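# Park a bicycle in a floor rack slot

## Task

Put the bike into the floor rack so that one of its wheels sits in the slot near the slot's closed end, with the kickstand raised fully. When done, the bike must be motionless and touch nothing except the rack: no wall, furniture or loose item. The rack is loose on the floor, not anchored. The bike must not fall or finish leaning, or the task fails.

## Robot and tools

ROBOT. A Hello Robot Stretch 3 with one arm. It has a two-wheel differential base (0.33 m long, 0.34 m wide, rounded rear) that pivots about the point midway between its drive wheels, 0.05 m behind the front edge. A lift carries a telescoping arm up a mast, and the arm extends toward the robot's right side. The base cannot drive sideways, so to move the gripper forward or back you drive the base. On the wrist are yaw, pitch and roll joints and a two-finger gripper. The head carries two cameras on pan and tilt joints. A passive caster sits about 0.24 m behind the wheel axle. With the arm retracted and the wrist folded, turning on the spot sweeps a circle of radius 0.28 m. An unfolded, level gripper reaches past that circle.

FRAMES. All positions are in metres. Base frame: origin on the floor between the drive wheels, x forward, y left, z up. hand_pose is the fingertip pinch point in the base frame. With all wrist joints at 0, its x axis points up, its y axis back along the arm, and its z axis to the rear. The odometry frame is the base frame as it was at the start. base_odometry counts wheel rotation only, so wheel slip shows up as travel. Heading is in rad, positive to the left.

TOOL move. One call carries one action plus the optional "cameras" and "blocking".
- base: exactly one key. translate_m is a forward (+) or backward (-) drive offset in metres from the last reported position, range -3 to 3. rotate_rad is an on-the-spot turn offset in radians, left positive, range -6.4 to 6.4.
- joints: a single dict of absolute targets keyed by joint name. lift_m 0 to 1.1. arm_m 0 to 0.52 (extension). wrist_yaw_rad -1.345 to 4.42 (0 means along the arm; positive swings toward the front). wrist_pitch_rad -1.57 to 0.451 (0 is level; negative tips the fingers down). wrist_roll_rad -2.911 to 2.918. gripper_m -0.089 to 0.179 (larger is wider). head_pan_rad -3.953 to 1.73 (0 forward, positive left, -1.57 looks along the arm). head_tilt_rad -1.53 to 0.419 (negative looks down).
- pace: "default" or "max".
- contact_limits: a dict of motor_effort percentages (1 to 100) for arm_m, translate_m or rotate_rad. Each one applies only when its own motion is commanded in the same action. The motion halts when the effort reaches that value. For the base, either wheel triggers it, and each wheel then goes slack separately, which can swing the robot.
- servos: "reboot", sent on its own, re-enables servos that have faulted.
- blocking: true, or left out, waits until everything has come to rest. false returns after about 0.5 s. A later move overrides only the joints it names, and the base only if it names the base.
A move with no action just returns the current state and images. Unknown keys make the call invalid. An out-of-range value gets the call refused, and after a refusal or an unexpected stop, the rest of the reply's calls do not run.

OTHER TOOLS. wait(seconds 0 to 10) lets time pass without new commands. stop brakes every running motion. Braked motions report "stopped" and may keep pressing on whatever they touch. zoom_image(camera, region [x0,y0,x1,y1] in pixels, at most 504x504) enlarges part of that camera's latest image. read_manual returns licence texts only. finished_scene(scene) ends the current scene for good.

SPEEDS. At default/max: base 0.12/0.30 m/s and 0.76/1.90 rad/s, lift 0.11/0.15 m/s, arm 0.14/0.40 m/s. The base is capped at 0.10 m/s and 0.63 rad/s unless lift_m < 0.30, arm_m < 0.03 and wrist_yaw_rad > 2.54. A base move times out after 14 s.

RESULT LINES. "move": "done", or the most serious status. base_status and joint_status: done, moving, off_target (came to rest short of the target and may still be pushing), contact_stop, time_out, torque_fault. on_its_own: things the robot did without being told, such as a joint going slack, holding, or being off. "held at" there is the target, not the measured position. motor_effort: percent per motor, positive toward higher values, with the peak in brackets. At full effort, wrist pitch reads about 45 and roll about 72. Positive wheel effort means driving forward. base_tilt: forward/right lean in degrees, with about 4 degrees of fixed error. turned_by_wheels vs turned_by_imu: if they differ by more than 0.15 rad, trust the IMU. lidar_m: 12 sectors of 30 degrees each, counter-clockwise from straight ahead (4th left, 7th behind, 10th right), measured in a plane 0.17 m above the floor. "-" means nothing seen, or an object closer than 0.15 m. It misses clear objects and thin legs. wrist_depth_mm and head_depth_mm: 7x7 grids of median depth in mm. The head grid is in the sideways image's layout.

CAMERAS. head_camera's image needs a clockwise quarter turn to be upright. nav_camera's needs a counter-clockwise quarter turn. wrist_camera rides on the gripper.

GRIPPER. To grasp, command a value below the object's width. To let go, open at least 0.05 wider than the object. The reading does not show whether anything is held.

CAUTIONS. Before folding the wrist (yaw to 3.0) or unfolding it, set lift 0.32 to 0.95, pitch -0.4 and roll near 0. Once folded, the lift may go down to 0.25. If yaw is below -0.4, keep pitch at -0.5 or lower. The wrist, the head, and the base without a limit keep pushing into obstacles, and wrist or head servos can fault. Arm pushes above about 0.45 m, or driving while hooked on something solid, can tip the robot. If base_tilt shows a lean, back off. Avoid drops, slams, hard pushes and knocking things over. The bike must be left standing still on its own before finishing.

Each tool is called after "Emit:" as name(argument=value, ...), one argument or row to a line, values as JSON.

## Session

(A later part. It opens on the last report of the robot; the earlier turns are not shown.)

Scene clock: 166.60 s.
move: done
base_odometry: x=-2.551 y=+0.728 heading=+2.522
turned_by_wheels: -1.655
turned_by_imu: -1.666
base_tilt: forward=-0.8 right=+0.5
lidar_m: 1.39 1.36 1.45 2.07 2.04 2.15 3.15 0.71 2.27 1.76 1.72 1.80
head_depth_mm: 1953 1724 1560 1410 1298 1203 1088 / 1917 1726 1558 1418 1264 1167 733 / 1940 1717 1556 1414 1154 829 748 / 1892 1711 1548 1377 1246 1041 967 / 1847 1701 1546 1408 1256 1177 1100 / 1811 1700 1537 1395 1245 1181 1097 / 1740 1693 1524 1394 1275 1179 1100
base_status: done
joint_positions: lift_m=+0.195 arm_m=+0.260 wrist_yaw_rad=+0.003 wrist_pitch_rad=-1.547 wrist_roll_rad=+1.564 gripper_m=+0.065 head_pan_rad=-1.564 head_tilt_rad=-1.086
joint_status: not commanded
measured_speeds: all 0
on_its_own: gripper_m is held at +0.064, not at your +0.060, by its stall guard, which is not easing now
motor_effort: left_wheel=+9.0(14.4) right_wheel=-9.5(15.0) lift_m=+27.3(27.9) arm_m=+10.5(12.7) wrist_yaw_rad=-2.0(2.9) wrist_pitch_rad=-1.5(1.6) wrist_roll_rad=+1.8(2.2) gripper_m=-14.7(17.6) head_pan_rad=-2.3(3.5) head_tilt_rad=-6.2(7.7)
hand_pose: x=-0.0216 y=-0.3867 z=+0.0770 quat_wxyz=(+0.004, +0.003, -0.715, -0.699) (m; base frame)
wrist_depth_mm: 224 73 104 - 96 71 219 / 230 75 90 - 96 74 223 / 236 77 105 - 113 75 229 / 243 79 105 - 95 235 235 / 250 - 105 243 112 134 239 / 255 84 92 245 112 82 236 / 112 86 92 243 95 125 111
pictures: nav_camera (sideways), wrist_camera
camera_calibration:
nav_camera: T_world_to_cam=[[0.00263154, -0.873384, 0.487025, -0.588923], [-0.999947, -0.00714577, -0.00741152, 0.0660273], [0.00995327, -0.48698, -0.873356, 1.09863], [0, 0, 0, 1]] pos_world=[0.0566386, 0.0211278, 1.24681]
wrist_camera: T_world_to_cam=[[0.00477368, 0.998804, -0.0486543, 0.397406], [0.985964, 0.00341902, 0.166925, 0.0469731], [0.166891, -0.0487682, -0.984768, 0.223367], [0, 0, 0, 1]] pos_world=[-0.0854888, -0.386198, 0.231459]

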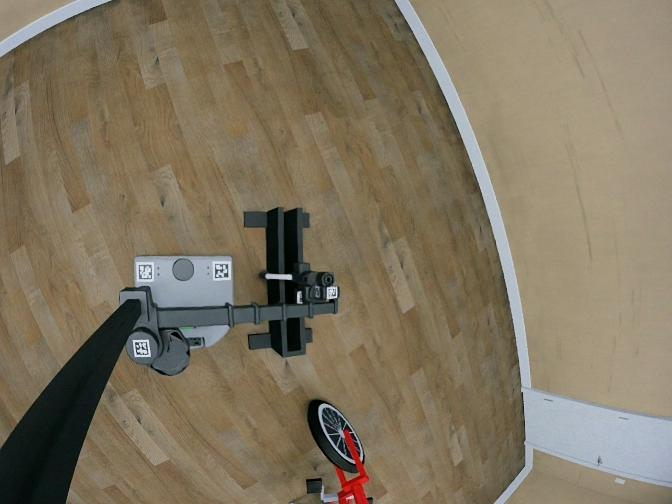

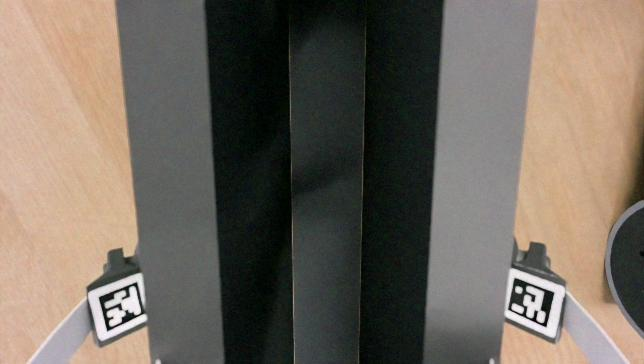

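Emit:
move(
  joints={"arm_m": 0.473},
  cameras=[],
)

Emit:
move(
  joints={"wrist_roll_rad": 0.0},
  cameras=[],
)

Emit:
move(
  joints={"wrist_roll_rad": -1.57, "head_pan_rad": -2.3, "head_tilt_rad": -0.8},
)

Scene clock: 198.67 s.
move: done
base_odometry: x=-2.551 y=+0.728 heading=+2.522
turned_by_wheels: +0.000
turned_by_imu: -0.001
base_tilt: forward=-0.8 right=+0.5
lidar_m: 1.38 1.36 1.45 2.07 2.04 2.15 3.14 0.71 2.28 1.76 1.73 1.80
head_depth_mm: 1946 1727 1554 1417 1297 1201 1089 / 1953 1717 1546 1381 1295 1172 731 / 1932 1707 1550 1295 897 825 748 / 1899 1719 1532 1278 1289 1046 968 / 1853 1713 1542 1326 1288 1178 1106 / 1813 1699 1524 1352 1277 1186 1101 / 1730 1689 1525 1393 1281 1180 1097
base_status: not commanded
joint_positions: lift_m=+0.195 arm_m=+0.473 wrist_yaw_rad=-0.001 wrist_pitch_rad=-1.550 wrist_roll_rad=+1.568 gripper_m=+0.065 head_pan_rad=-1.564 head_tilt_rad=-1.086
joint_status: all done
measured_speeds: all 0
on_its_own: gripper_m is held at +0.064, not at your +0.060, by its stall guard, which is not easing now
motor_effort: left_wheel=+8.0(9.4) right_wheel=-6.1(9.3) lift_m=+27.3(30.7) arm_m=+13.8(16.7) wrist_yaw_rad=+1.0(2.2) wrist_pitch_rad=-1.0(1.5) wrist_roll_rad=+0.4(1.9) gripper_m=-16.1(17.7) head_pan_rad=-2.1(3.2) head_tilt_rad=-6.9(7.3)
hand_pose: x=-0.0215 y=-0.5990 z=+0.0770 quat_wxyz=(+0.001, +0.000, -0.714, -0.700) (m; base frame)
wrist_depth_mm: 224 73 88 - 98 71 217 / 230 75 89 - 85 74 223 / 234 77 102 - 115 75 230 / 244 79 103 - 97 78 236 / 250 - 123 242 114 133 242 / 256 84 90 240 114 114 249 / 112 87 90 - 96 257 250
pictures: none
No camera images: "cameras" was empty.

Scene clock: 200.03 s.
move: done
base_odometry: x=-2.551 y=+0.728 heading=+2.521
turned_by_wheels: +0.000
turned_by_imu: +0.000
base_tilt: forward=-0.8 right=+0.5
lidar_m: 1.39 1.36 1.45 2.06 2.03 2.15 3.13 0.71 2.28 1.76 1.73 1.79
head_depth_mm: 1944 1737 1558 1412 1303 1200 1090 / 1950 1717 1541 1410 1297 1170 731 / 1921 1713 1544 1391 898 827 748 / 1885 1709 1362 1352 1275 1040 966 / 1848 1702 1539 1388 1284 1176 1103 / 1808 1695 1527 1396 1286 1183 1098 / 1730 1697 1525 1391 1278 1176 1093
base_status: not commanded
joint_positions: lift_m=+0.195 arm_m=+0.473 wrist_yaw_rad=-0.006 wrist_pitch_rad=-1.551 wrist_roll_rad=+0.019 gripper_m=+0.065 head_pan_rad=-1.564 head_tilt_rad=-1.086
joint_status: all done
measured_speeds: all 0
on_its_own: gripper_m is held at +0.064, not at your +0.060, by its stall guard, which is not easing now
motor_effort: left_wheel=+4.5(8.1) right_wheel=-2.3(6.4) lift_m=+24.9(27.6) arm_m=+1.8(14.0) wrist_yaw_rad=+4.6(22.8) wrist_pitch_rad=-0.6(1.1) wrist_roll_rad=-7.0(19.9) gripper_m=-16.9(17.3) head_pan_rad=-2.9(3.1) head_tilt_rad=-7.3(7.4)
hand_pose: x=-0.0215 y=-0.5989 z=+0.0771 quat_wxyz=(+0.499, +0.489, -0.511, -0.502) (m; base frame)
wrist_depth_mm: 224 73 89 - 97 72 219 / 230 75 90 - 96 74 224 / 236 77 91 - 112 76 228 / 240 79 106 236 96 235 236 / 249 - 126 231 111 143 243 / 254 84 93 227 110 118 248 / 114 86 93 - 93 255 253
pictures: none
No camera images: "cameras" was empty.

Scene clock: 201.40 s.
move: off_target
base_odometry: x=-2.551 y=+0.728 heading=+2.521
turned_by_wheels: +0.000
turned_by_imu: +0.000
base_tilt: forward=-0.8 right=+0.5
lidar_m: 1.39 1.36 1.45 2.06 2.04 2.15 3.15 0.71 2.28 1.75 1.73 1.80
head_depth_mm: 2939 2590 1557 1695 1459 1269 1124 / 3024 2544 1669 1628 1462 1273 1129 / 3097 2577 2046 1322 1424 1266 1013 / 3170 2573 2042 1704 1426 1264 966 / 3280 2581 2044 1700 1454 1264 1068 / 3025 2539 2058 1698 1443 1201 1126 / 2566 2548 2043 1699 1441 1125 1126
base_status: not commanded
joint_positions: lift_m=+0.195 arm_m=+0.473 wrist_yaw_rad=-0.008 wrist_pitch_rad=-1.555 wrist_roll_rad=-1.546 gripper_m=+0.065 head_pan_rad=-2.294 head_tilt_rad=-0.804
joint_status: wrist_roll_rad off_target (ended at -1.546, target -1.570); the others done
measured_speeds: all 0
on_its_own: gripper_m is held at +0.064, not at your +0.060, by its stall guard, which is not easing now
motor_effort: left_wheel=+2.4(5.1) right_wheel=+0.5(2.3) lift_m=+22.5(25.5) arm_m=-9.0(9.6) wrist_yaw_rad=+7.4(22.3) wrist_pitch_rad=-0.2(0.8) wrist_roll_rad=-8.0(20.4) gripper_m=-17.3(18.0) head_pan_rad=-2.8(6.9) head_tilt_rad=+1.3(5.8)
hand_pose: x=-0.0212 y=-0.5982 z=+0.0771 quat_wxyz=(+0.712, +0.702, -0.011, -0.012) (m; base frame)
wrist_depth_mm: 224 - 97 - 103 72 218 / 228 - 85 - 101 74 224 / 236 77 99 - 118 76 230 / 243 79 100 193 117 79 235 / 247 - 120 239 116 132 242 / 253 84 89 229 114 115 250 / 111 87 89 - 112 121 254
pictures: head_camera (sideways), nav_camera (sideways), wrist_camera
camera_calibration:
head_camera: T_world_to_cam=[[0.5273, 0.523308, -0.669405, 0.896041], [0.707004, -0.707198, 0.00406403, -0.00979235], [-0.471275, -0.475415, -0.742887, 0.924853], [0, 0, 0, 1]] pos_world=[-0.0296994, -0.0361424, 1.28692]
nav_camera: T_world_to_cam=[[-0.467236, -0.524943, 0.711425, -0.878422], [-0.75158, 0.659606, -0.00690223, 0.0638519], [-0.465637, -0.537918, -0.702728, 0.879686], [0, 0, 0, 1]] pos_world=[0.0471731, -0.0300396, 1.24355]
wrist_camera: T_world_to_cam=[[-0.0474095, -0.998825, -0.0100952, -0.590357], [-0.984772, 0.0450453, 0.167916, 0.0303298], [-0.167264, 0.0179023, -0.98575, 0.246014], [0, 0, 0, 1]] pos_world=[0.0430288, -0.595433, 0.231456]

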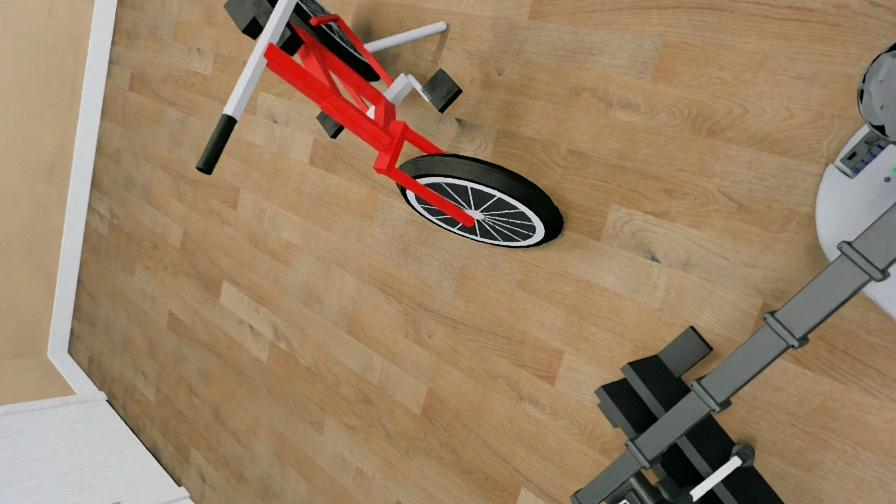

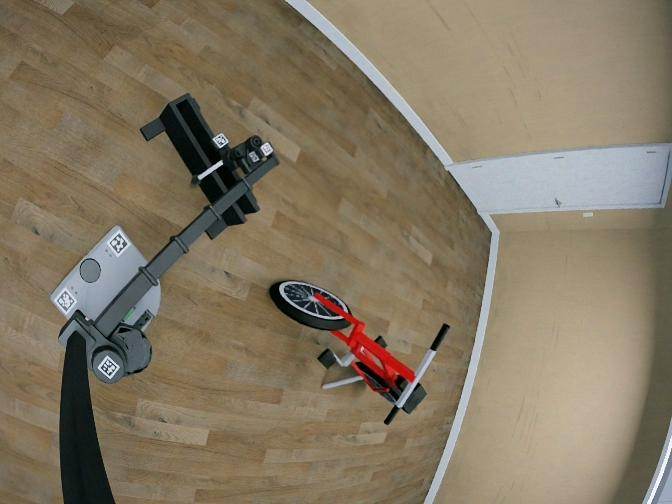

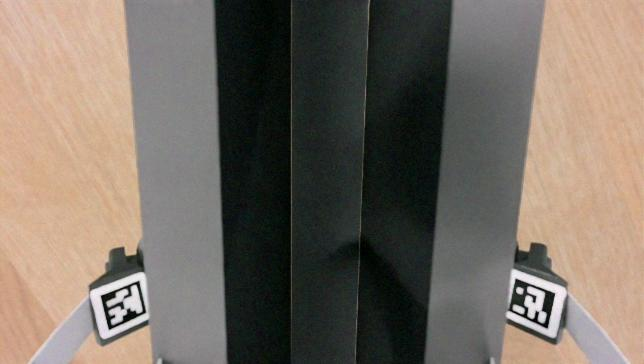

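Emit:
move(
  joints={"head_pan_rad": -2.75, "head_tilt_rad": -0.65},
)

Emit:
zoom_image(
  camera="nav_camera",
  region=[250, 150, 500, 450],
)

Scene clock: 216.40 s.
move: done
base_odometry: x=-2.551 y=+0.728 heading=+2.521
turned_by_wheels: +0.000
turned_by_imu: -0.001
base_tilt: forward=-0.9 right=+0.5
lidar_m: 1.39 1.36 1.45 2.06 2.04 2.15 3.13 0.71 2.27 1.76 1.72 1.79
head_depth_mm: 3106 3409 2575 1971 1605 1349 1172 / 3077 3380 2585 1983 1604 1355 1170 / 3025 3322 2570 1966 1610 1353 1171 / 2997 3300 2437 1916 1612 1360 1166 / 2960 3282 2580 1576 1577 1357 1171 / 2933 3248 2586 1978 1311 1316 1173 / 2882 3251 2563 1982 1608 1359 1170
base_status: not commanded
joint_positions: lift_m=+0.195 arm_m=+0.473 wrist_yaw_rad=-0.008 wrist_pitch_rad=-1.555 wrist_roll_rad=-1.546 gripper_m=+0.065 head_pan_rad=-2.744 head_tilt_rad=-0.655
joint_status: all done
measured_speeds: all 0
on_its_own: gripper_m is held at +0.064, not at your +0.060, by its stall guard, which is not easing now
motor_effort: left_wheel=+3.3(3.3) right_wheel=-0.3(0.7) lift_m=+18.0(19.3) arm_m=-12.2(12.8) wrist_yaw_rad=+7.5(7.8) wrist_pitch_rad=+0.0(0.2) wrist_roll_rad=-8.3(8.5) gripper_m=-15.7(17.3) head_pan_rad=-2.1(5.1) head_tilt_rad=+1.1(3.7)
hand_pose: x=-0.0212 y=-0.5981 z=+0.0771 quat_wxyz=(+0.712, +0.702, -0.011, -0.012) (m; base frame)
wrist_depth_mm: 223 - 96 - 104 71 219 / 229 - 85 - 102 74 224 / 236 77 99 - 118 76 231 / 241 79 100 - 117 78 235 / 250 - 120 239 116 132 243 / 255 84 89 231 114 115 249 / 111 87 89 - 112 258 252
pictures: head_camera (sideways), nav_camera (sideways), wrist_camera
camera_calibration:
head_camera: T_world_to_cam=[[0.603855, 0.200454, -0.771477, 1.0286], [0.330203, -0.943817, 0.0132249, -0.019422], [-0.725483, -0.26273, -0.636119, 0.787537], [0, 0, 0, 1]] pos_world=[-0.0433677, -0.0176082, 1.29477]
nav_camera: T_world_to_cam=[[-0.545152, -0.225812, 0.807352, -1.00298], [-0.39077, 0.920466, -0.00641228, 0.0610144], [-0.741692, -0.318985, -0.590035, 0.73478], [0, 0, 0, 1]] pos_world=[0.0220465, -0.0482629, 1.2437]
wrist_camera: T_world_to_cam=[[-0.0473413, -0.998828, -0.0100952, -0.590297], [-0.984775, 0.044978, 0.167917, 0.0302868], [-0.167266, 0.0178909, -0.985749, 0.246007], [0, 0, 0, 1]] pos_world=[0.0430288, -0.595368, 0.231456]

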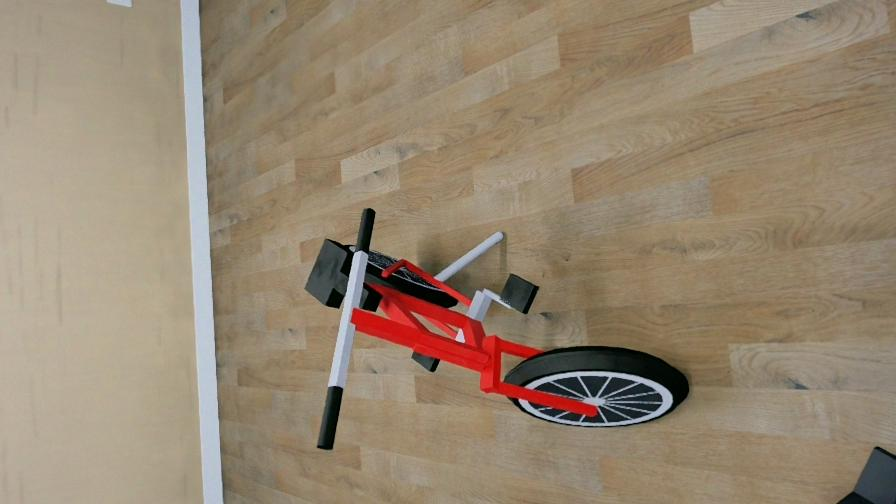

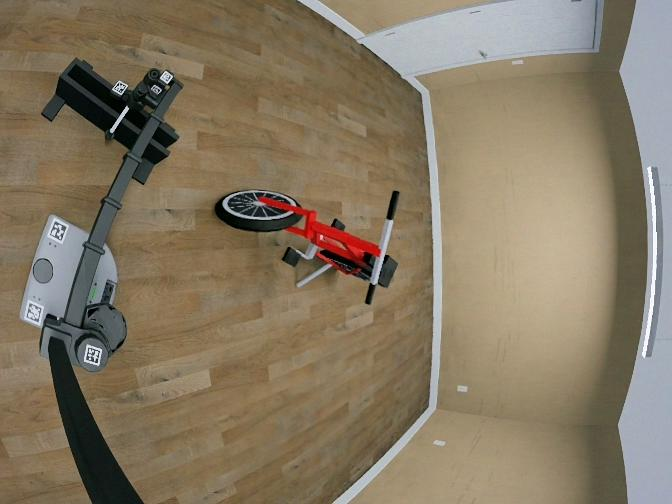

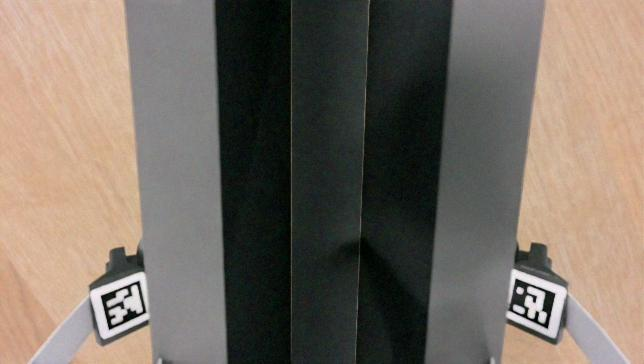

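Scaled by 1.680 from the camera's 672x504 image, which has a finer 792x594 frame.

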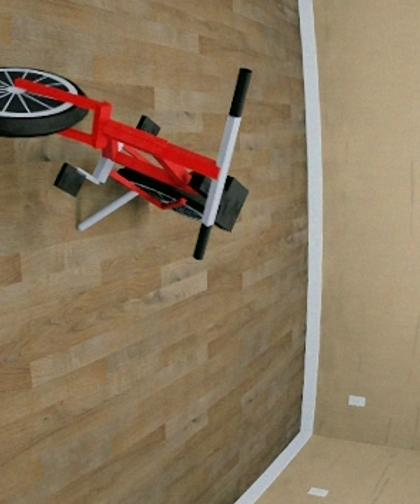

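Emit:
zoom_image(
  camera="head_camera",
  region=[290, 190, 710, 460],
)

Scaled by 1.200 from the camera's 896x504 image, which has a finer 1280x720 frame.

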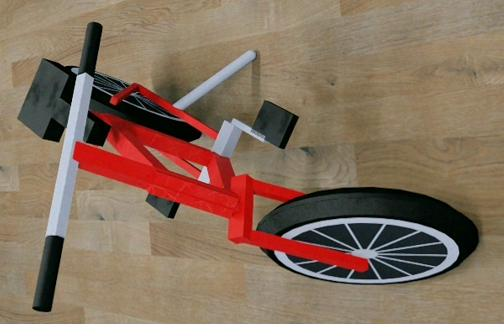

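Emit:
move(
  joints={"head_pan_rad": -2.2, "head_tilt_rad": -0.85},
  cameras=["head_camera"],
)

Emit:
zoom_image(
  camera="head_camera",
  region=[250, 100, 670, 420],
)

Emit:
zoom_image(
  camera="head_camera",
  region=[500, 200, 896, 504],
)

Scene clock: 288.27 s.
move: done
base_odometry: x=-2.551 y=+0.728 heading=+2.521
turned_by_wheels: +0.000
turned_by_imu: -0.001
base_tilt: forward=-0.8 right=+0.4
lidar_m: 1.39 1.36 1.45 2.07 2.04 2.15 3.13 0.71 2.27 1.76 1.73 1.80
head_depth_mm: 2914 2425 1504 1621 1429 1252 1115 / 3051 2338 1962 1577 1421 1256 1120 / 3094 2429 1951 1422 1398 1253 993 / 3178 2410 1952 1647 1425 1248 788 / 3014 2409 1944 1647 1427 1225 1099 / 2669 2404 1959 1637 1407 1202 1114 / 2300 2351 1952 1636 1005 1185 1111
base_status: not commanded
joint_positions: lift_m=+0.195 arm_m=+0.473 wrist_yaw_rad=-0.008 wrist_pitch_rad=-1.555 wrist_roll_rad=-1.546 gripper_m=+0.065 head_pan_rad=-2.206 head_tilt_rad=-0.839
joint_status: all done
measured_speeds: all 0
on_its_own: gripper_m is held at +0.064, not at your +0.060, by its stall guard, which is not easing now
motor_effort: left_wheel=+2.4(3.2) right_wheel=-0.2(0.7) lift_m=+16.2(17.0) arm_m=-12.5(13.0) wrist_yaw_rad=+6.9(7.7) wrist_pitch_rad=+0.1(0.2) wrist_roll_rad=-8.2(8.4) gripper_m=-16.7(17.6) head_pan_rad=+2.7(5.0) head_tilt_rad=-6.0(6.9)
hand_pose: x=-0.0212 y=-0.5981 z=+0.0771 quat_wxyz=(+0.712, +0.702, -0.011, -0.012) (m; base frame)
wrist_depth_mm: 222 - 96 - 104 71 218 / 230 - 85 - 102 74 223 / 236 77 99 - 119 76 230 / 241 79 100 - 116 78 236 / 248 - 121 238 116 132 241 / 254 84 88 231 114 115 248 / 111 87 89 - 112 259 256
pictures: head_camera (sideways)
camera_calibration:
head_camera: T_world_to_cam=[[0.493053, 0.586115, -0.642936, 0.861761], [0.766252, -0.642538, 0.00186923, -0.00729624], [-0.412015, -0.493573, -0.765917, 0.95444], [0, 0, 0, 1]] pos_world=[-0.0260596, -0.0386939, 1.28509]

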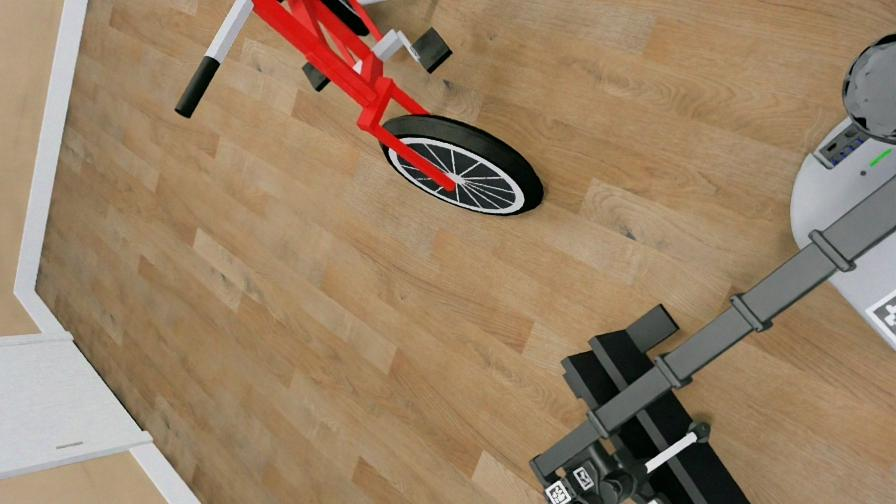

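Scaled by 1.200 from the camera's 896x504 image, which has a finer 1280x720 frame.

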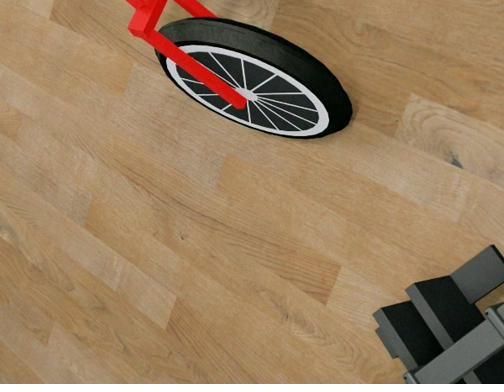

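Scaled by 1.273 from the camera's 896x504 image, which has a finer 1280x720 frame.

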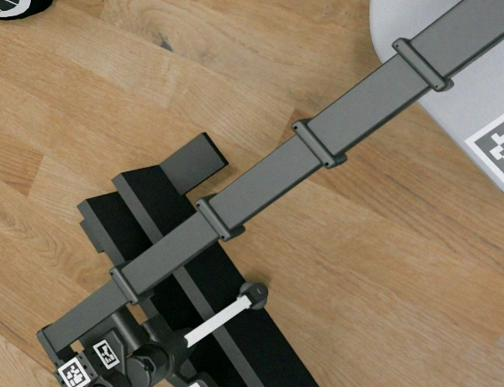

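Emit:
zoom_image(
  camera="head_camera",
  region=[550, 290, 790, 504],
)

Scaled by 2.100 from the camera's 896x504 image, which has a finer 1280x720 frame.

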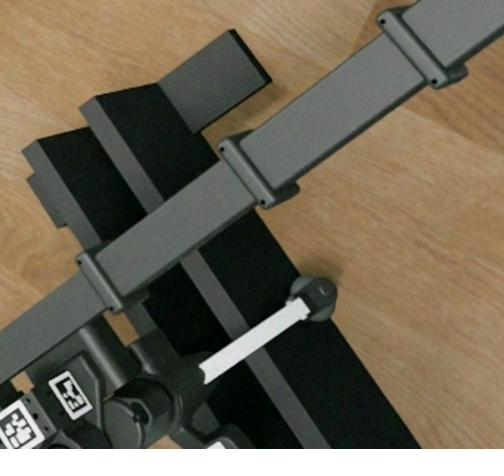

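Emit:
move(
  joints={"arm_m": 0.42},
  base={"rotate_rad": 0.09},
  cameras=[],
)

Emit:
move(
  base={"translate_m": -0.14},
  joints={"head_pan_rad": -2.25, "head_tilt_rad": -0.75},
  cameras=["head_camera"],
)

Emit:
zoom_image(
  camera="head_camera",
  region=[180, 0, 600, 320],
)

Emit:
zoom_image(
  camera="head_camera",
  region=[550, 290, 790, 504],
)

Scene clock: 330.40 s.
move: done
base_odometry: x=-2.551 y=+0.728 heading=+2.611
turned_by_wheels: +0.090
turned_by_imu: +0.090
base_tilt: forward=-0.8 right=+0.5
lidar_m: 1.37 1.36 1.50 2.03 2.03 2.24 1.48 0.71 2.12 1.74 1.73 1.67
head_depth_mm: 2925 2431 1962 1577 1419 1250 1113 / 3053 2410 1960 1286 1389 1254 1117 / 3168 2411 1948 1654 1401 1249 996 / 3000 2423 1962 1643 1424 1255 786 / 2764 2410 1966 1652 1434 1229 1096 / 2376 2415 1943 1645 1417 1187 1113 / 2093 2245 1934 1639 990 1104 1109
base_status: done
joint_positions: lift_m=+0.195 arm_m=+0.420 wrist_yaw_rad=-0.005 wrist_pitch_rad=-1.552 wrist_roll_rad=-1.559 gripper_m=+0.065 head_pan_rad=-2.206 head_tilt_rad=-0.839
joint_status: all done
measured_speeds: all 0
on_its_own: gripper_m is held at +0.064, not at your +0.060, by its stall guard, which is not easing now
motor_effort: left_wheel=-5.5(10.8) right_wheel=+6.7(15.5) lift_m=+15.6(17.2) arm_m=-14.2(16.4) wrist_yaw_rad=+4.7(7.9) wrist_pitch_rad=-0.5(0.7) wrist_roll_rad=-3.8(8.4) gripper_m=-15.0(17.3) head_pan_rad=+2.3(3.9) head_tilt_rad=-5.2(6.3)
hand_pose: x=-0.0213 y=-0.5457 z=+0.0771 quat_wxyz=(+0.713, +0.701, -0.006, -0.006) (m; base frame)
wrist_depth_mm: 223 - 84 - 103 72 218 / 230 - 85 - 102 74 223 / 235 77 99 - 118 76 230 / 244 79 100 194 117 78 237 / 247 - 120 240 117 81 244 / 255 84 88 233 116 115 248 / 110 87 88 204 115 257 254
pictures: none
No camera images: "cameras" was empty.

Scene clock: 332.90 s.
move: done
base_odometry: x=-2.431 y=+0.657 heading=+2.611
turned_by_wheels: +0.000
turned_by_imu: -0.001
base_tilt: forward=-0.8 right=+0.5
lidar_m: 1.50 1.49 1.64 1.99 1.98 2.18 1.52 0.60 2.18 1.79 1.77 1.84
head_depth_mm: 2858 2870 2184 1482 1456 1294 1137 / 2976 2828 2123 1649 1500 1292 1134 / 3083 2847 2202 1778 1221 1298 1138 / 3307 2852 2185 1779 1495 1291 1139 / 2911 2852 2194 1770 1495 1257 811 / 2502 2641 2186 1785 1492 1130 1115 / 2201 2428 2177 1767 1487 952 1096
base_status: done
joint_positions: lift_m=+0.195 arm_m=+0.420 wrist_yaw_rad=-0.004 wrist_pitch_rad=-1.553 wrist_roll_rad=-1.564 gripper_m=+0.065 head_pan_rad=-2.244 head_tilt_rad=-0.754
joint_status: all done
measured_speeds: all 0
on_its_own: gripper_m is held at +0.064, not at your +0.060, by its stall guard, which is not easing now
motor_effort: left_wheel=-0.1(7.8) right_wheel=-3.9(9.3) lift_m=+18.8(18.8) arm_m=+10.8(14.0) wrist_yaw_rad=+3.2(4.8) wrist_pitch_rad=-0.4(0.7) wrist_roll_rad=-2.2(4.1) gripper_m=-17.4(17.9) head_pan_rad=-2.6(3.6) head_tilt_rad=+1.5(5.1)
hand_pose: x=-0.0213 y=-0.5455 z=+0.0771 quat_wxyz=(+0.713, +0.701, -0.004, -0.004) (m; base frame)
wrist_depth_mm: 224 73 100 - 100 72 218 / 228 - 87 - 87 74 225 / 237 77 101 - 116 76 231 / 243 79 122 237 98 78 236 / 248 - 104 236 115 133 242 / 252 84 89 230 114 115 249 / 112 86 90 206 112 125 254
pictures: head_camera (sideways)
camera_calibration:
head_camera: T_world_to_cam=[[0.47923, 0.522267, -0.70539, 0.943228], [0.741591, -0.670815, 0.0071564, -0.0140296], [-0.469449, -0.52654, -0.708783, 0.880489], [0, 0, 0, 1]] pos_world=[-0.0282746, -0.0384152, 1.28952]

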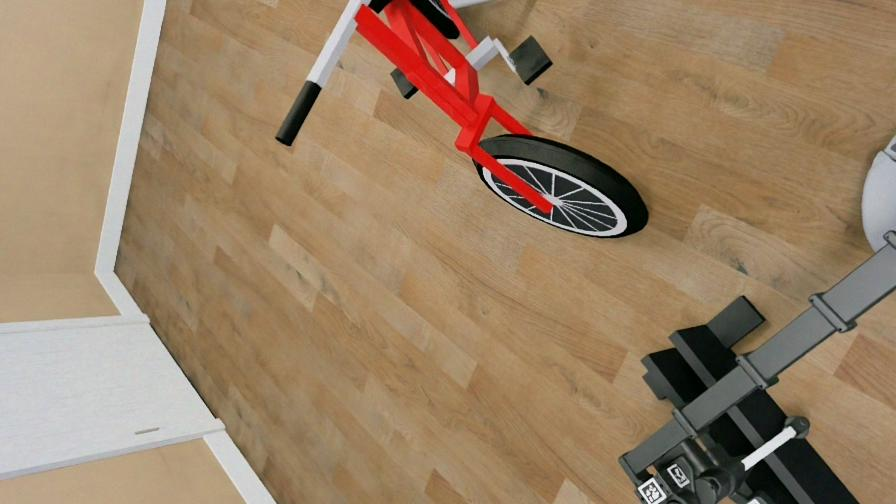

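Scaled by 1.200 from the camera's 896x504 image, which has a finer 1280x720 frame.

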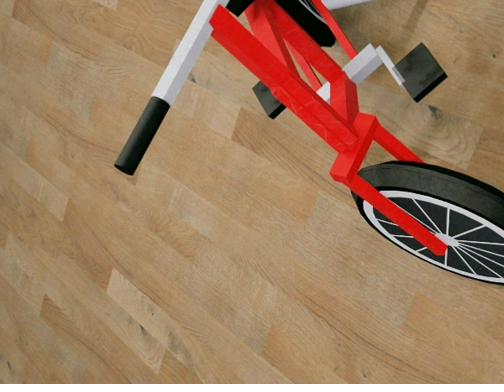

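Scaled by 2.100 from the camera's 896x504 image, which has a finer 1280x720 frame.

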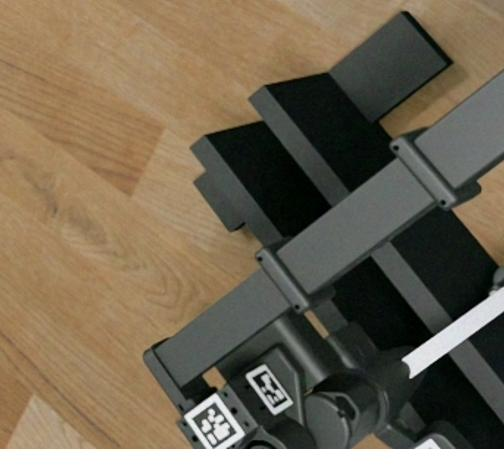

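Emit:
move(
  joints={"gripper_m": 0.179},
  cameras=[],
)

Emit:
move(
  joints={"lift_m": 0.45},
  cameras=[],
)

Emit:
move(
  base={"rotate_rad": -0.05},
  joints={"lift_m": 0.99, "arm_m": 0.283, "wrist_roll_rad": -0.69},
  pace="max",
  cameras=["head_camera"],
)

Emit:
move(
  base={"translate_m": -0.82},
  joints={"head_pan_rad": -1.57, "head_tilt_rad": -0.75, "gripper_m": 0.13},
)

Scene clock: 349.80 s.
move: done
base_odometry: x=-2.431 y=+0.657 heading=+2.611
turned_by_wheels: +0.000
turned_by_imu: -0.001
base_tilt: forward=-0.8 right=+0.5
lidar_m: 1.50 1.49 1.64 1.99 1.98 2.18 1.52 0.60 2.18 1.78 1.77 1.83
head_depth_mm: 2857 2864 2203 1507 1455 1303 1136 / 2988 2892 2138 1657 1500 1294 1135 / 3157 2838 2181 1793 1221 1286 1143 / 3251 2851 2206 1775 1502 1295 1134 / 2920 2870 2193 1766 1501 1256 809 / 2506 2641 2197 1787 1501 1131 1113 / 2210 2396 2188 1778 1496 950 1096
base_status: not commanded
joint_positions: lift_m=+0.195 arm_m=+0.420 wrist_yaw_rad=-0.002 wrist_pitch_rad=-1.552 wrist_roll_rad=-1.564 gripper_m=+0.179 head_pan_rad=-2.244 head_tilt_rad=-0.754
joint_status: all done
measured_speeds: all 0
motor_effort: left_wheel=-0.9(1.7) right_wheel=+1.9(4.5) lift_m=+31.6(31.9) arm_m=+11.3(13.5) wrist_yaw_rad=+2.1(4.6) wrist_pitch_rad=-0.5(0.6) wrist_roll_rad=-2.2(2.4) gripper_m=-0.4(96.3) head_pan_rad=-2.7(3.5) head_tilt_rad=+1.5(3.2)
hand_pose: x=-0.0213 y=-0.5456 z=+0.0771 quat_wxyz=(+0.713, +0.701, -0.003, -0.003) (m; base frame)
wrist_depth_mm: 223 - 99 - 102 71 218 / 228 74 86 - 87 73 224 / 235 76 100 - 117 75 230 / 242 78 101 194 99 77 236 / 249 - 103 239 115 80 241 / 117 83 89 232 113 81 136 / 115 85 89 205 97 261 108
pictures: none
No camera images: "cameras" was empty.

Scene clock: 352.97 s.
move: done
base_odometry: x=-2.431 y=+0.657 heading=+2.611
turned_by_wheels: +0.000
turned_by_imu: -0.001
base_tilt: forward=-0.8 right=+0.5
lidar_m: 1.49 1.49 1.65 1.98 1.98 2.18 1.52 0.60 2.18 1.79 1.77 1.84
head_depth_mm: 2840 2887 2205 1501 1464 1297 1136 / 2992 2869 2104 1659 1496 1296 1138 / 3081 2857 2195 1778 1221 1290 1142 / 3295 2849 2188 1778 1504 1293 539 / 2923 2867 2209 1785 1498 1257 1077 / 2490 2683 2199 1782 1490 1089 1133 / 2208 2395 2194 1768 804 1244 1095
base_status: not commanded
joint_positions: lift_m=+0.450 arm_m=+0.420 wrist_yaw_rad=-0.002 wrist_pitch_rad=-1.552 wrist_roll_rad=-1.564 gripper_m=+0.179 head_pan_rad=-2.244 head_tilt_rad=-0.754
joint_status: all done
measured_speeds: all 0
motor_effort: left_wheel=-0.5(1.8) right_wheel=+2.0(2.5) lift_m=+33.0(35.2) arm_m=+6.1(11.7) wrist_yaw_rad=+1.6(2.6) wrist_pitch_rad=-0.5(0.6) wrist_roll_rad=-2.2(2.6) gripper_m=-0.7(1.7) head_pan_rad=-2.5(3.2) head_tilt_rad=+3.1(3.3)
hand_pose: x=-0.0213 y=-0.5456 z=+0.3321 quat_wxyz=(+0.713, +0.701, -0.003, -0.003) (m; base frame)
wrist_depth_mm: 461 459 460 417 454 450 455 / 469 474 472 403 465 460 457 / 472 489 474 386 482 476 472 / 447 496 487 379 491 487 482 / - 506 505 347 496 495 497 / 116 143 522 354 514 125 135 / 114 536 535 531 527 536 109
pictures: none
No camera images: "cameras" was empty.

Scene clock: 357.37 s.
move: done
base_odometry: x=-2.431 y=+0.657 heading=+2.561
turned_by_wheels: -0.050
turned_by_imu: -0.051
base_tilt: forward=-0.8 right=+0.5
lidar_m: 1.51 1.49 1.61 2.00 1.99 2.14 3.19 0.60 2.27 1.79 1.77 1.91
head_depth_mm: 2816 2867 2374 - - 1243 1134 / 2925 2886 - - - 1273 1136 / 3118 3010 - - 1217 1297 1140 / 3200 2975 - - 1433 1292 1133 / 3232 3111 - - 1500 1286 1133 / 2669 - - 1778 1503 1184 1138 / 2293 - - 1784 1485 1297 1096
base_status: done
joint_positions: lift_m=+0.990 arm_m=+0.283 wrist_yaw_rad=+0.000 wrist_pitch_rad=-1.551 wrist_roll_rad=-0.696 gripper_m=+0.179 head_pan_rad=-2.244 head_tilt_rad=-0.754
joint_status: all done
measured_speeds: all 0
motor_effort: left_wheel=+2.6(4.1) right_wheel=-0.4(3.4) lift_m=+31.9(36.3) arm_m=-11.1(14.7) wrist_yaw_rad=+0.1(2.2) wrist_pitch_rad=-0.8(0.9) wrist_roll_rad=+1.7(3.9) gripper_m=-0.3(1.9) head_pan_rad=-3.2(3.5) head_tilt_rad=+1.5(3.0)
hand_pose: x=-0.0215 y=-0.4090 z=+0.8720 quat_wxyz=(+0.647, +0.634, -0.302, -0.297) (m; base frame)
wrist_depth_mm: 931 944 922 947 925 922 933 / - 942 971 958 986 959 930 / - - - - - - - / - - - - - - - / - - - - - 965 - / 121 143 922 - - 120 136 / 115 - - - - - 108
pictures: head_camera (sideways)
camera_calibration:
head_camera: T_world_to_cam=[[0.479228, 0.522092, -0.705521, 0.943398], [0.741489, -0.670926, 0.00716785, -0.0140439], [-0.46961, -0.526571, -0.708653, 0.880321], [0, 0, 0, 1]] pos_world=[-0.0282819, -0.0384117, 1.28953]

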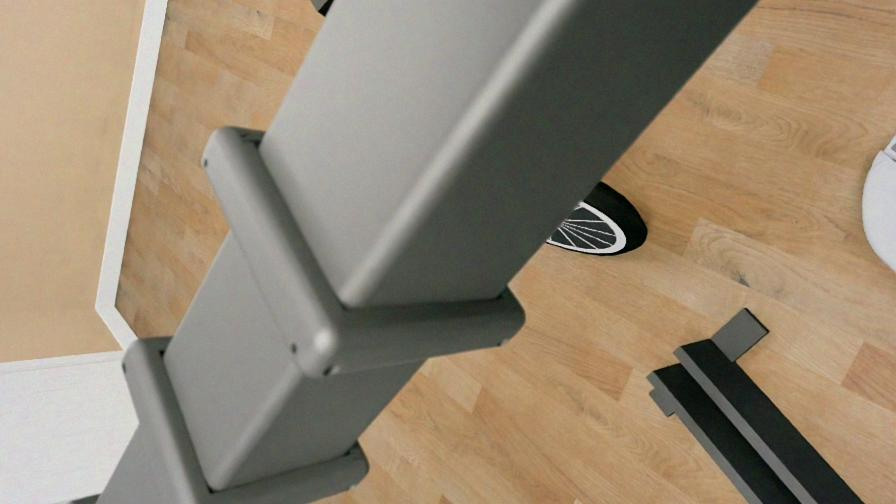

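Scene clock: 366.70 s.
move: done
base_odometry: x=-1.745 y=+0.207 heading=+2.561
turned_by_wheels: +0.000
turned_by_imu: -0.004
base_tilt: forward=-0.8 right=+0.5
lidar_m: 2.27 2.24 2.11 1.67 1.66 1.78 2.52 0.63 0.43 0.38 0.50 2.26
head_depth_mm: - - 2207 1788 1491 1110 1135 / 305 2570 2192 1784 1496 1115 1130 / 323 340 2044 1737 1501 1033 1116 / 326 341 388 1781 1496 1075 1115 / 1933 2189 1995 1692 1430 1245 1136 / 1907 2169 2194 1782 1505 1214 1138 / 1815 2058 2197 1768 1494 1293 1134
base_status: done
joint_positions: lift_m=+0.990 arm_m=+0.283 wrist_yaw_rad=+0.000 wrist_pitch_rad=-1.551 wrist_roll_rad=-0.696 gripper_m=+0.130 head_pan_rad=-1.576 head_tilt_rad=-0.754
joint_status: all done
measured_speeds: all 0
motor_effort: left_wheel=+0.5(4.4) right_wheel=-1.7(6.9) lift_m=+32.5(34.0) arm_m=-9.5(12.6) wrist_yaw_rad=+0.1(0.8) wrist_pitch_rad=-0.7(1.0) wrist_roll_rad=+1.5(1.9) gripper_m=-0.1(97.0) head_pan_rad=+2.7(6.4) head_tilt_rad=+1.2(3.6)
hand_pose: x=-0.0215 y=-0.4090 z=+0.8720 quat_wxyz=(+0.647, +0.634, -0.302, -0.297) (m; base frame)
wrist_depth_mm: 953 944 931 947 931 952 949 / - 966 979 696 967 961 960 / - - - 517 - - - / - - - - 735 - - / - - - - - - - / - 126 903 - - 126 - / - - - - - - -
pictures: head_camera (sideways), nav_camera (sideways), wrist_camera
camera_calibration:
head_camera: T_world_to_cam=[[0.0527071, 0.706727, -0.705521, 0.946], [0.99771, -0.0672528, 0.00716784, -0.0156068], [-0.0423825, -0.704283, -0.708653, 0.877715], [0, 0, 0, 1]] pos_world=[0.00291001, -0.0514529, 1.28953]
nav_camera: T_world_to_cam=[[-0.00638388, -0.666398, 0.745569, -0.925732], [-0.999975, 0.00202336, -0.00675371, 0.0651742], [0.0029921, -0.745593, -0.666395, 0.829569], [0, 0, 0, 1]] pos_world=[0.0567807, 0.00148327, 1.24346]
wrist_camera: T_world_to_cam=[[-0.776574, -0.629891, -0.0130128, -0.255671], [-0.624017, 0.766158, 0.153641, 0.203157], [-0.0868075, 0.127434, -0.988041, 1.0747], [0, 0, 0, 1]] pos_world=[0.0215184, -0.45365, 1.02731]

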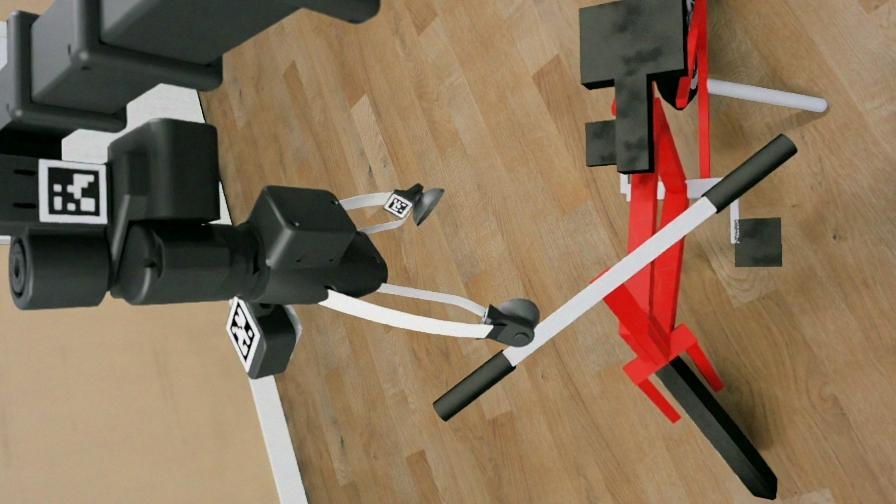

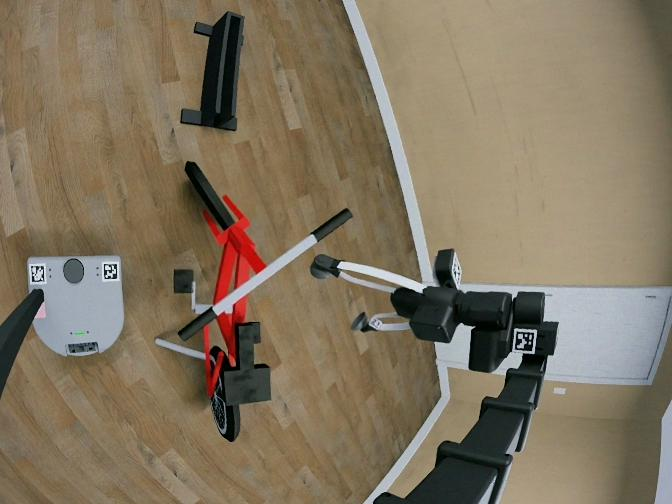

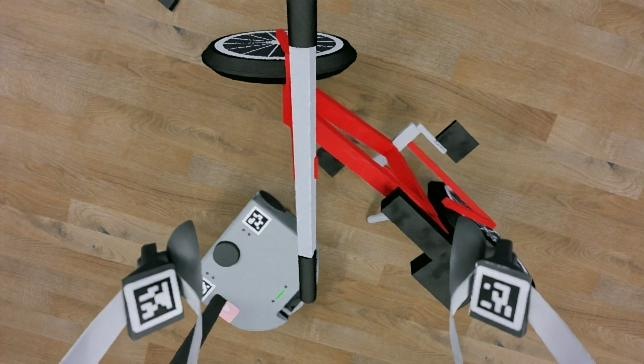

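Emit:
move(
  base={"translate_m": 0.03},
  joints={"arm_m": 0.263, "wrist_roll_rad": -0.63, "lift_m": 0.86},
)

Scene clock: 380.13 s.
move: done
base_odometry: x=-1.770 y=+0.224 heading=+2.561
turned_by_wheels: +0.000
turned_by_imu: -0.001
base_tilt: forward=-0.8 right=+0.5
lidar_m: 2.24 2.21 2.13 1.69 1.67 1.80 2.56 0.63 0.39 0.38 0.49 2.25
head_depth_mm: 2453 2740 2191 296 - 1110 1119 / 2337 2635 355 310 1499 1108 1114 / 2200 2436 406 1645 1463 1076 1134 / 2087 2390 410 453 1465 1241 1135 / 1996 2274 2113 714 1400 1218 1135 / 1894 2146 2177 1785 1505 1214 1138 / 1796 2044 2169 1779 1507 1293 1130
base_status: done
joint_positions: lift_m=+0.860 arm_m=+0.263 wrist_yaw_rad=+0.000 wrist_pitch_rad=-1.551 wrist_roll_rad=-0.636 gripper_m=+0.130 head_pan_rad=-1.576 head_tilt_rad=-0.754
joint_status: all done
measured_speeds: all 0
motor_effort: left_wheel=+3.9(8.2) right_wheel=+0.5(5.7) lift_m=+24.8(30.4) arm_m=-12.5(14.4) wrist_yaw_rad=-0.3(0.6) wrist_pitch_rad=-0.7(0.9) wrist_roll_rad=+1.8(3.3) gripper_m=+0.8(2.1) head_pan_rad=+2.8(3.8) head_tilt_rad=+1.2(3.0)
hand_pose: x=-0.0215 y=-0.3890 z=+0.7420 quat_wxyz=(+0.637, +0.625, -0.321, -0.316) (m; base frame)
wrist_depth_mm: 824 845 810 175 824 807 815 / 859 859 872 196 840 838 818 / 898 884 885 348 665 864 868 / 904 886 905 394 432 903 886 / 892 944 895 899 916 457 900 / 928 126 773 298 929 126 389 / - 969 787 932 949 414 975
pictures: head_camera (sideways), nav_camera (sideways), wrist_camera
camera_calibration:
head_camera: T_world_to_cam=[[0.0526446, 0.706731, -0.705521, 0.946], [0.997716, -0.0671645, 0.00716786, -0.0156069], [-0.0423202, -0.704287, -0.708653, 0.877715], [0, 0, 0, 1]] pos_world=[0.00291456, -0.0514532, 1.28953]
nav_camera: T_world_to_cam=[[-0.00632493, -0.666399, 0.745569, -0.925732], [-0.999975, 0.00193491, -0.00675371, 0.0651742], [0.00305805, -0.745593, -0.666394, 0.829569], [0, 0, 0, 1]] pos_world=[0.0567805, 0.00148774, 1.24346]
wrist_camera: T_world_to_cam=[[-0.812758, -0.582436, -0.0138864, -0.226441], [-0.577366, 0.802037, 0.152922, 0.223293], [-0.07793, 0.132306, -0.988141, 0.945864], [0, 0, 0, 1]] pos_world=[0.0185914, -0.436121, 0.897356]

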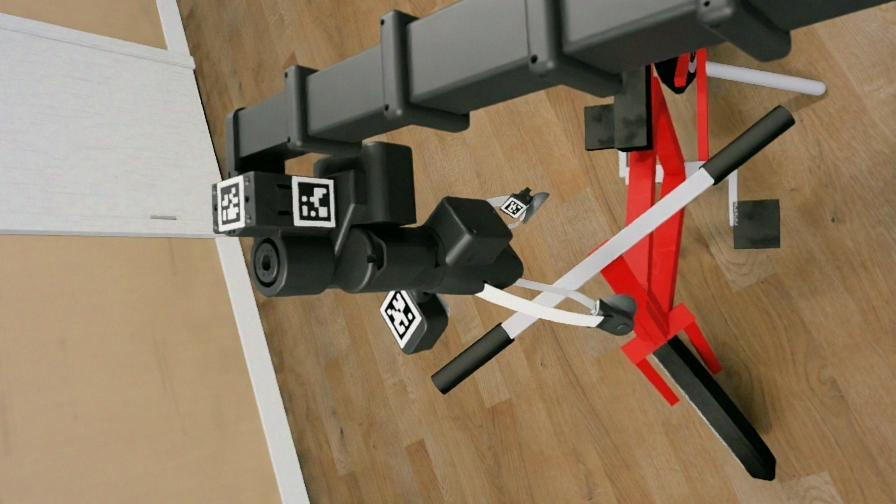

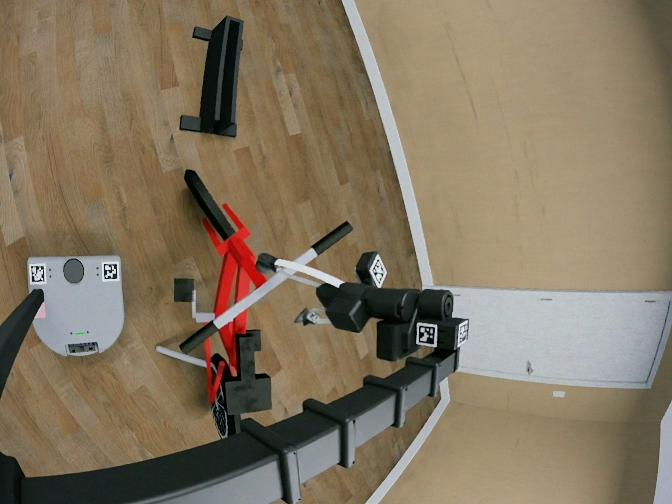

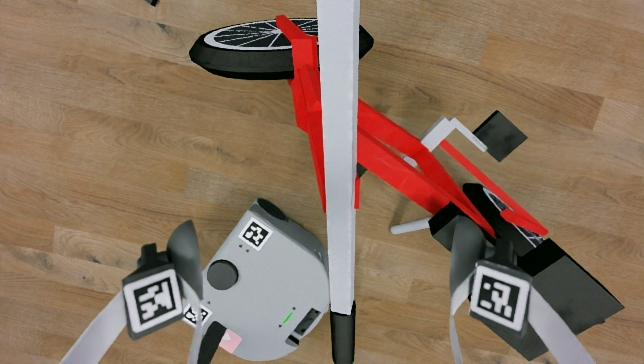

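Emit:
move(
  base={"translate_m": -0.008},
  joints={"arm_m": 0.268, "wrist_roll_rad": -0.69, "lift_m": 0.79},
  cameras=["wrist_camera", "head_camera"],
)

Scene clock: 401.30 s.
move: done
base_odometry: x=-1.763 y=+0.219 heading=+2.561
turned_by_wheels: +0.000
turned_by_imu: -0.001
base_tilt: forward=-0.8 right=+0.5
lidar_m: 2.25 2.22 2.12 1.68 1.67 1.79 2.56 0.63 0.39 0.38 0.50 2.25
head_depth_mm: 2477 2756 2181 1776 325 289 - / 2330 2617 2195 380 333 976 1118 / 2199 2531 463 474 1461 1069 1135 / 2084 2415 479 471 690 1226 1120 / 1996 2261 2210 1727 1446 1224 1134 / 1891 2168 2191 1785 1500 1216 1137 / 1809 2055 2188 1778 1489 1292 1133
base_status: done
joint_positions: lift_m=+0.790 arm_m=+0.268 wrist_yaw_rad=+0.000 wrist_pitch_rad=-1.551 wrist_roll_rad=-0.684 gripper_m=+0.130 head_pan_rad=-1.576 head_tilt_rad=-0.754
joint_status: all done
measured_speeds: all 0
motor_effort: left_wheel=+0.3(4.6) right_wheel=-1.0(6.0) lift_m=+23.7(28.5) arm_m=+11.4(14.5) wrist_yaw_rad=-0.5(0.6) wrist_pitch_rad=-0.8(0.9) wrist_roll_rad=-2.3(3.9) gripper_m=+0.0(1.4) head_pan_rad=+3.1(4.0) head_tilt_rad=+2.0(2.3)
hand_pose: x=-0.0215 y=-0.3940 z=+0.6720 quat_wxyz=(+0.645, +0.633, -0.306, -0.301) (m; base frame)
wrist_depth_mm: 786 767 528 115 757 757 759 / 785 809 799 127 764 792 769 / 811 829 803 139 591 799 799 / 846 849 849 154 359 795 804 / 864 836 847 174 840 490 834 / 885 126 694 206 873 124 865 / 917 877 - 871 883 329 311
pictures: head_camera (sideways), wrist_camera
camera_calibration:
head_camera: T_world_to_cam=[[0.052605, 0.706734, -0.705521, 0.946001], [0.99772, -0.0671086, 0.00716786, -0.0156069], [-0.0422808, -0.704289, -0.708653, 0.877715], [0, 0, 0, 1]] pos_world=[0.00291744, -0.0514533, 1.28953]
wrist_camera: T_world_to_cam=[[-0.783751, -0.620935, -0.0131776, -0.245345], [-0.615214, 0.773272, 0.153499, 0.225483], [-0.0851233, 0.128412, -0.988061, 0.875622], [0, 0, 0, 1]] pos_world=[0.0209671, -0.439144, 0.827323]

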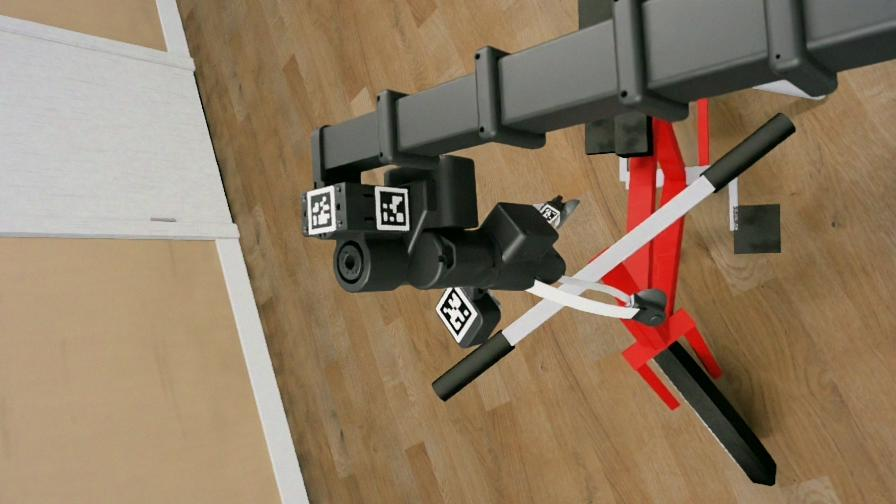

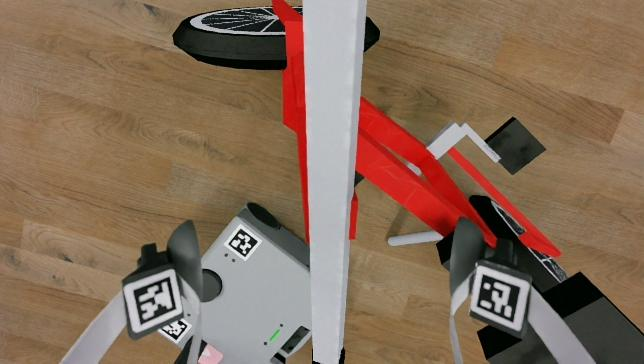

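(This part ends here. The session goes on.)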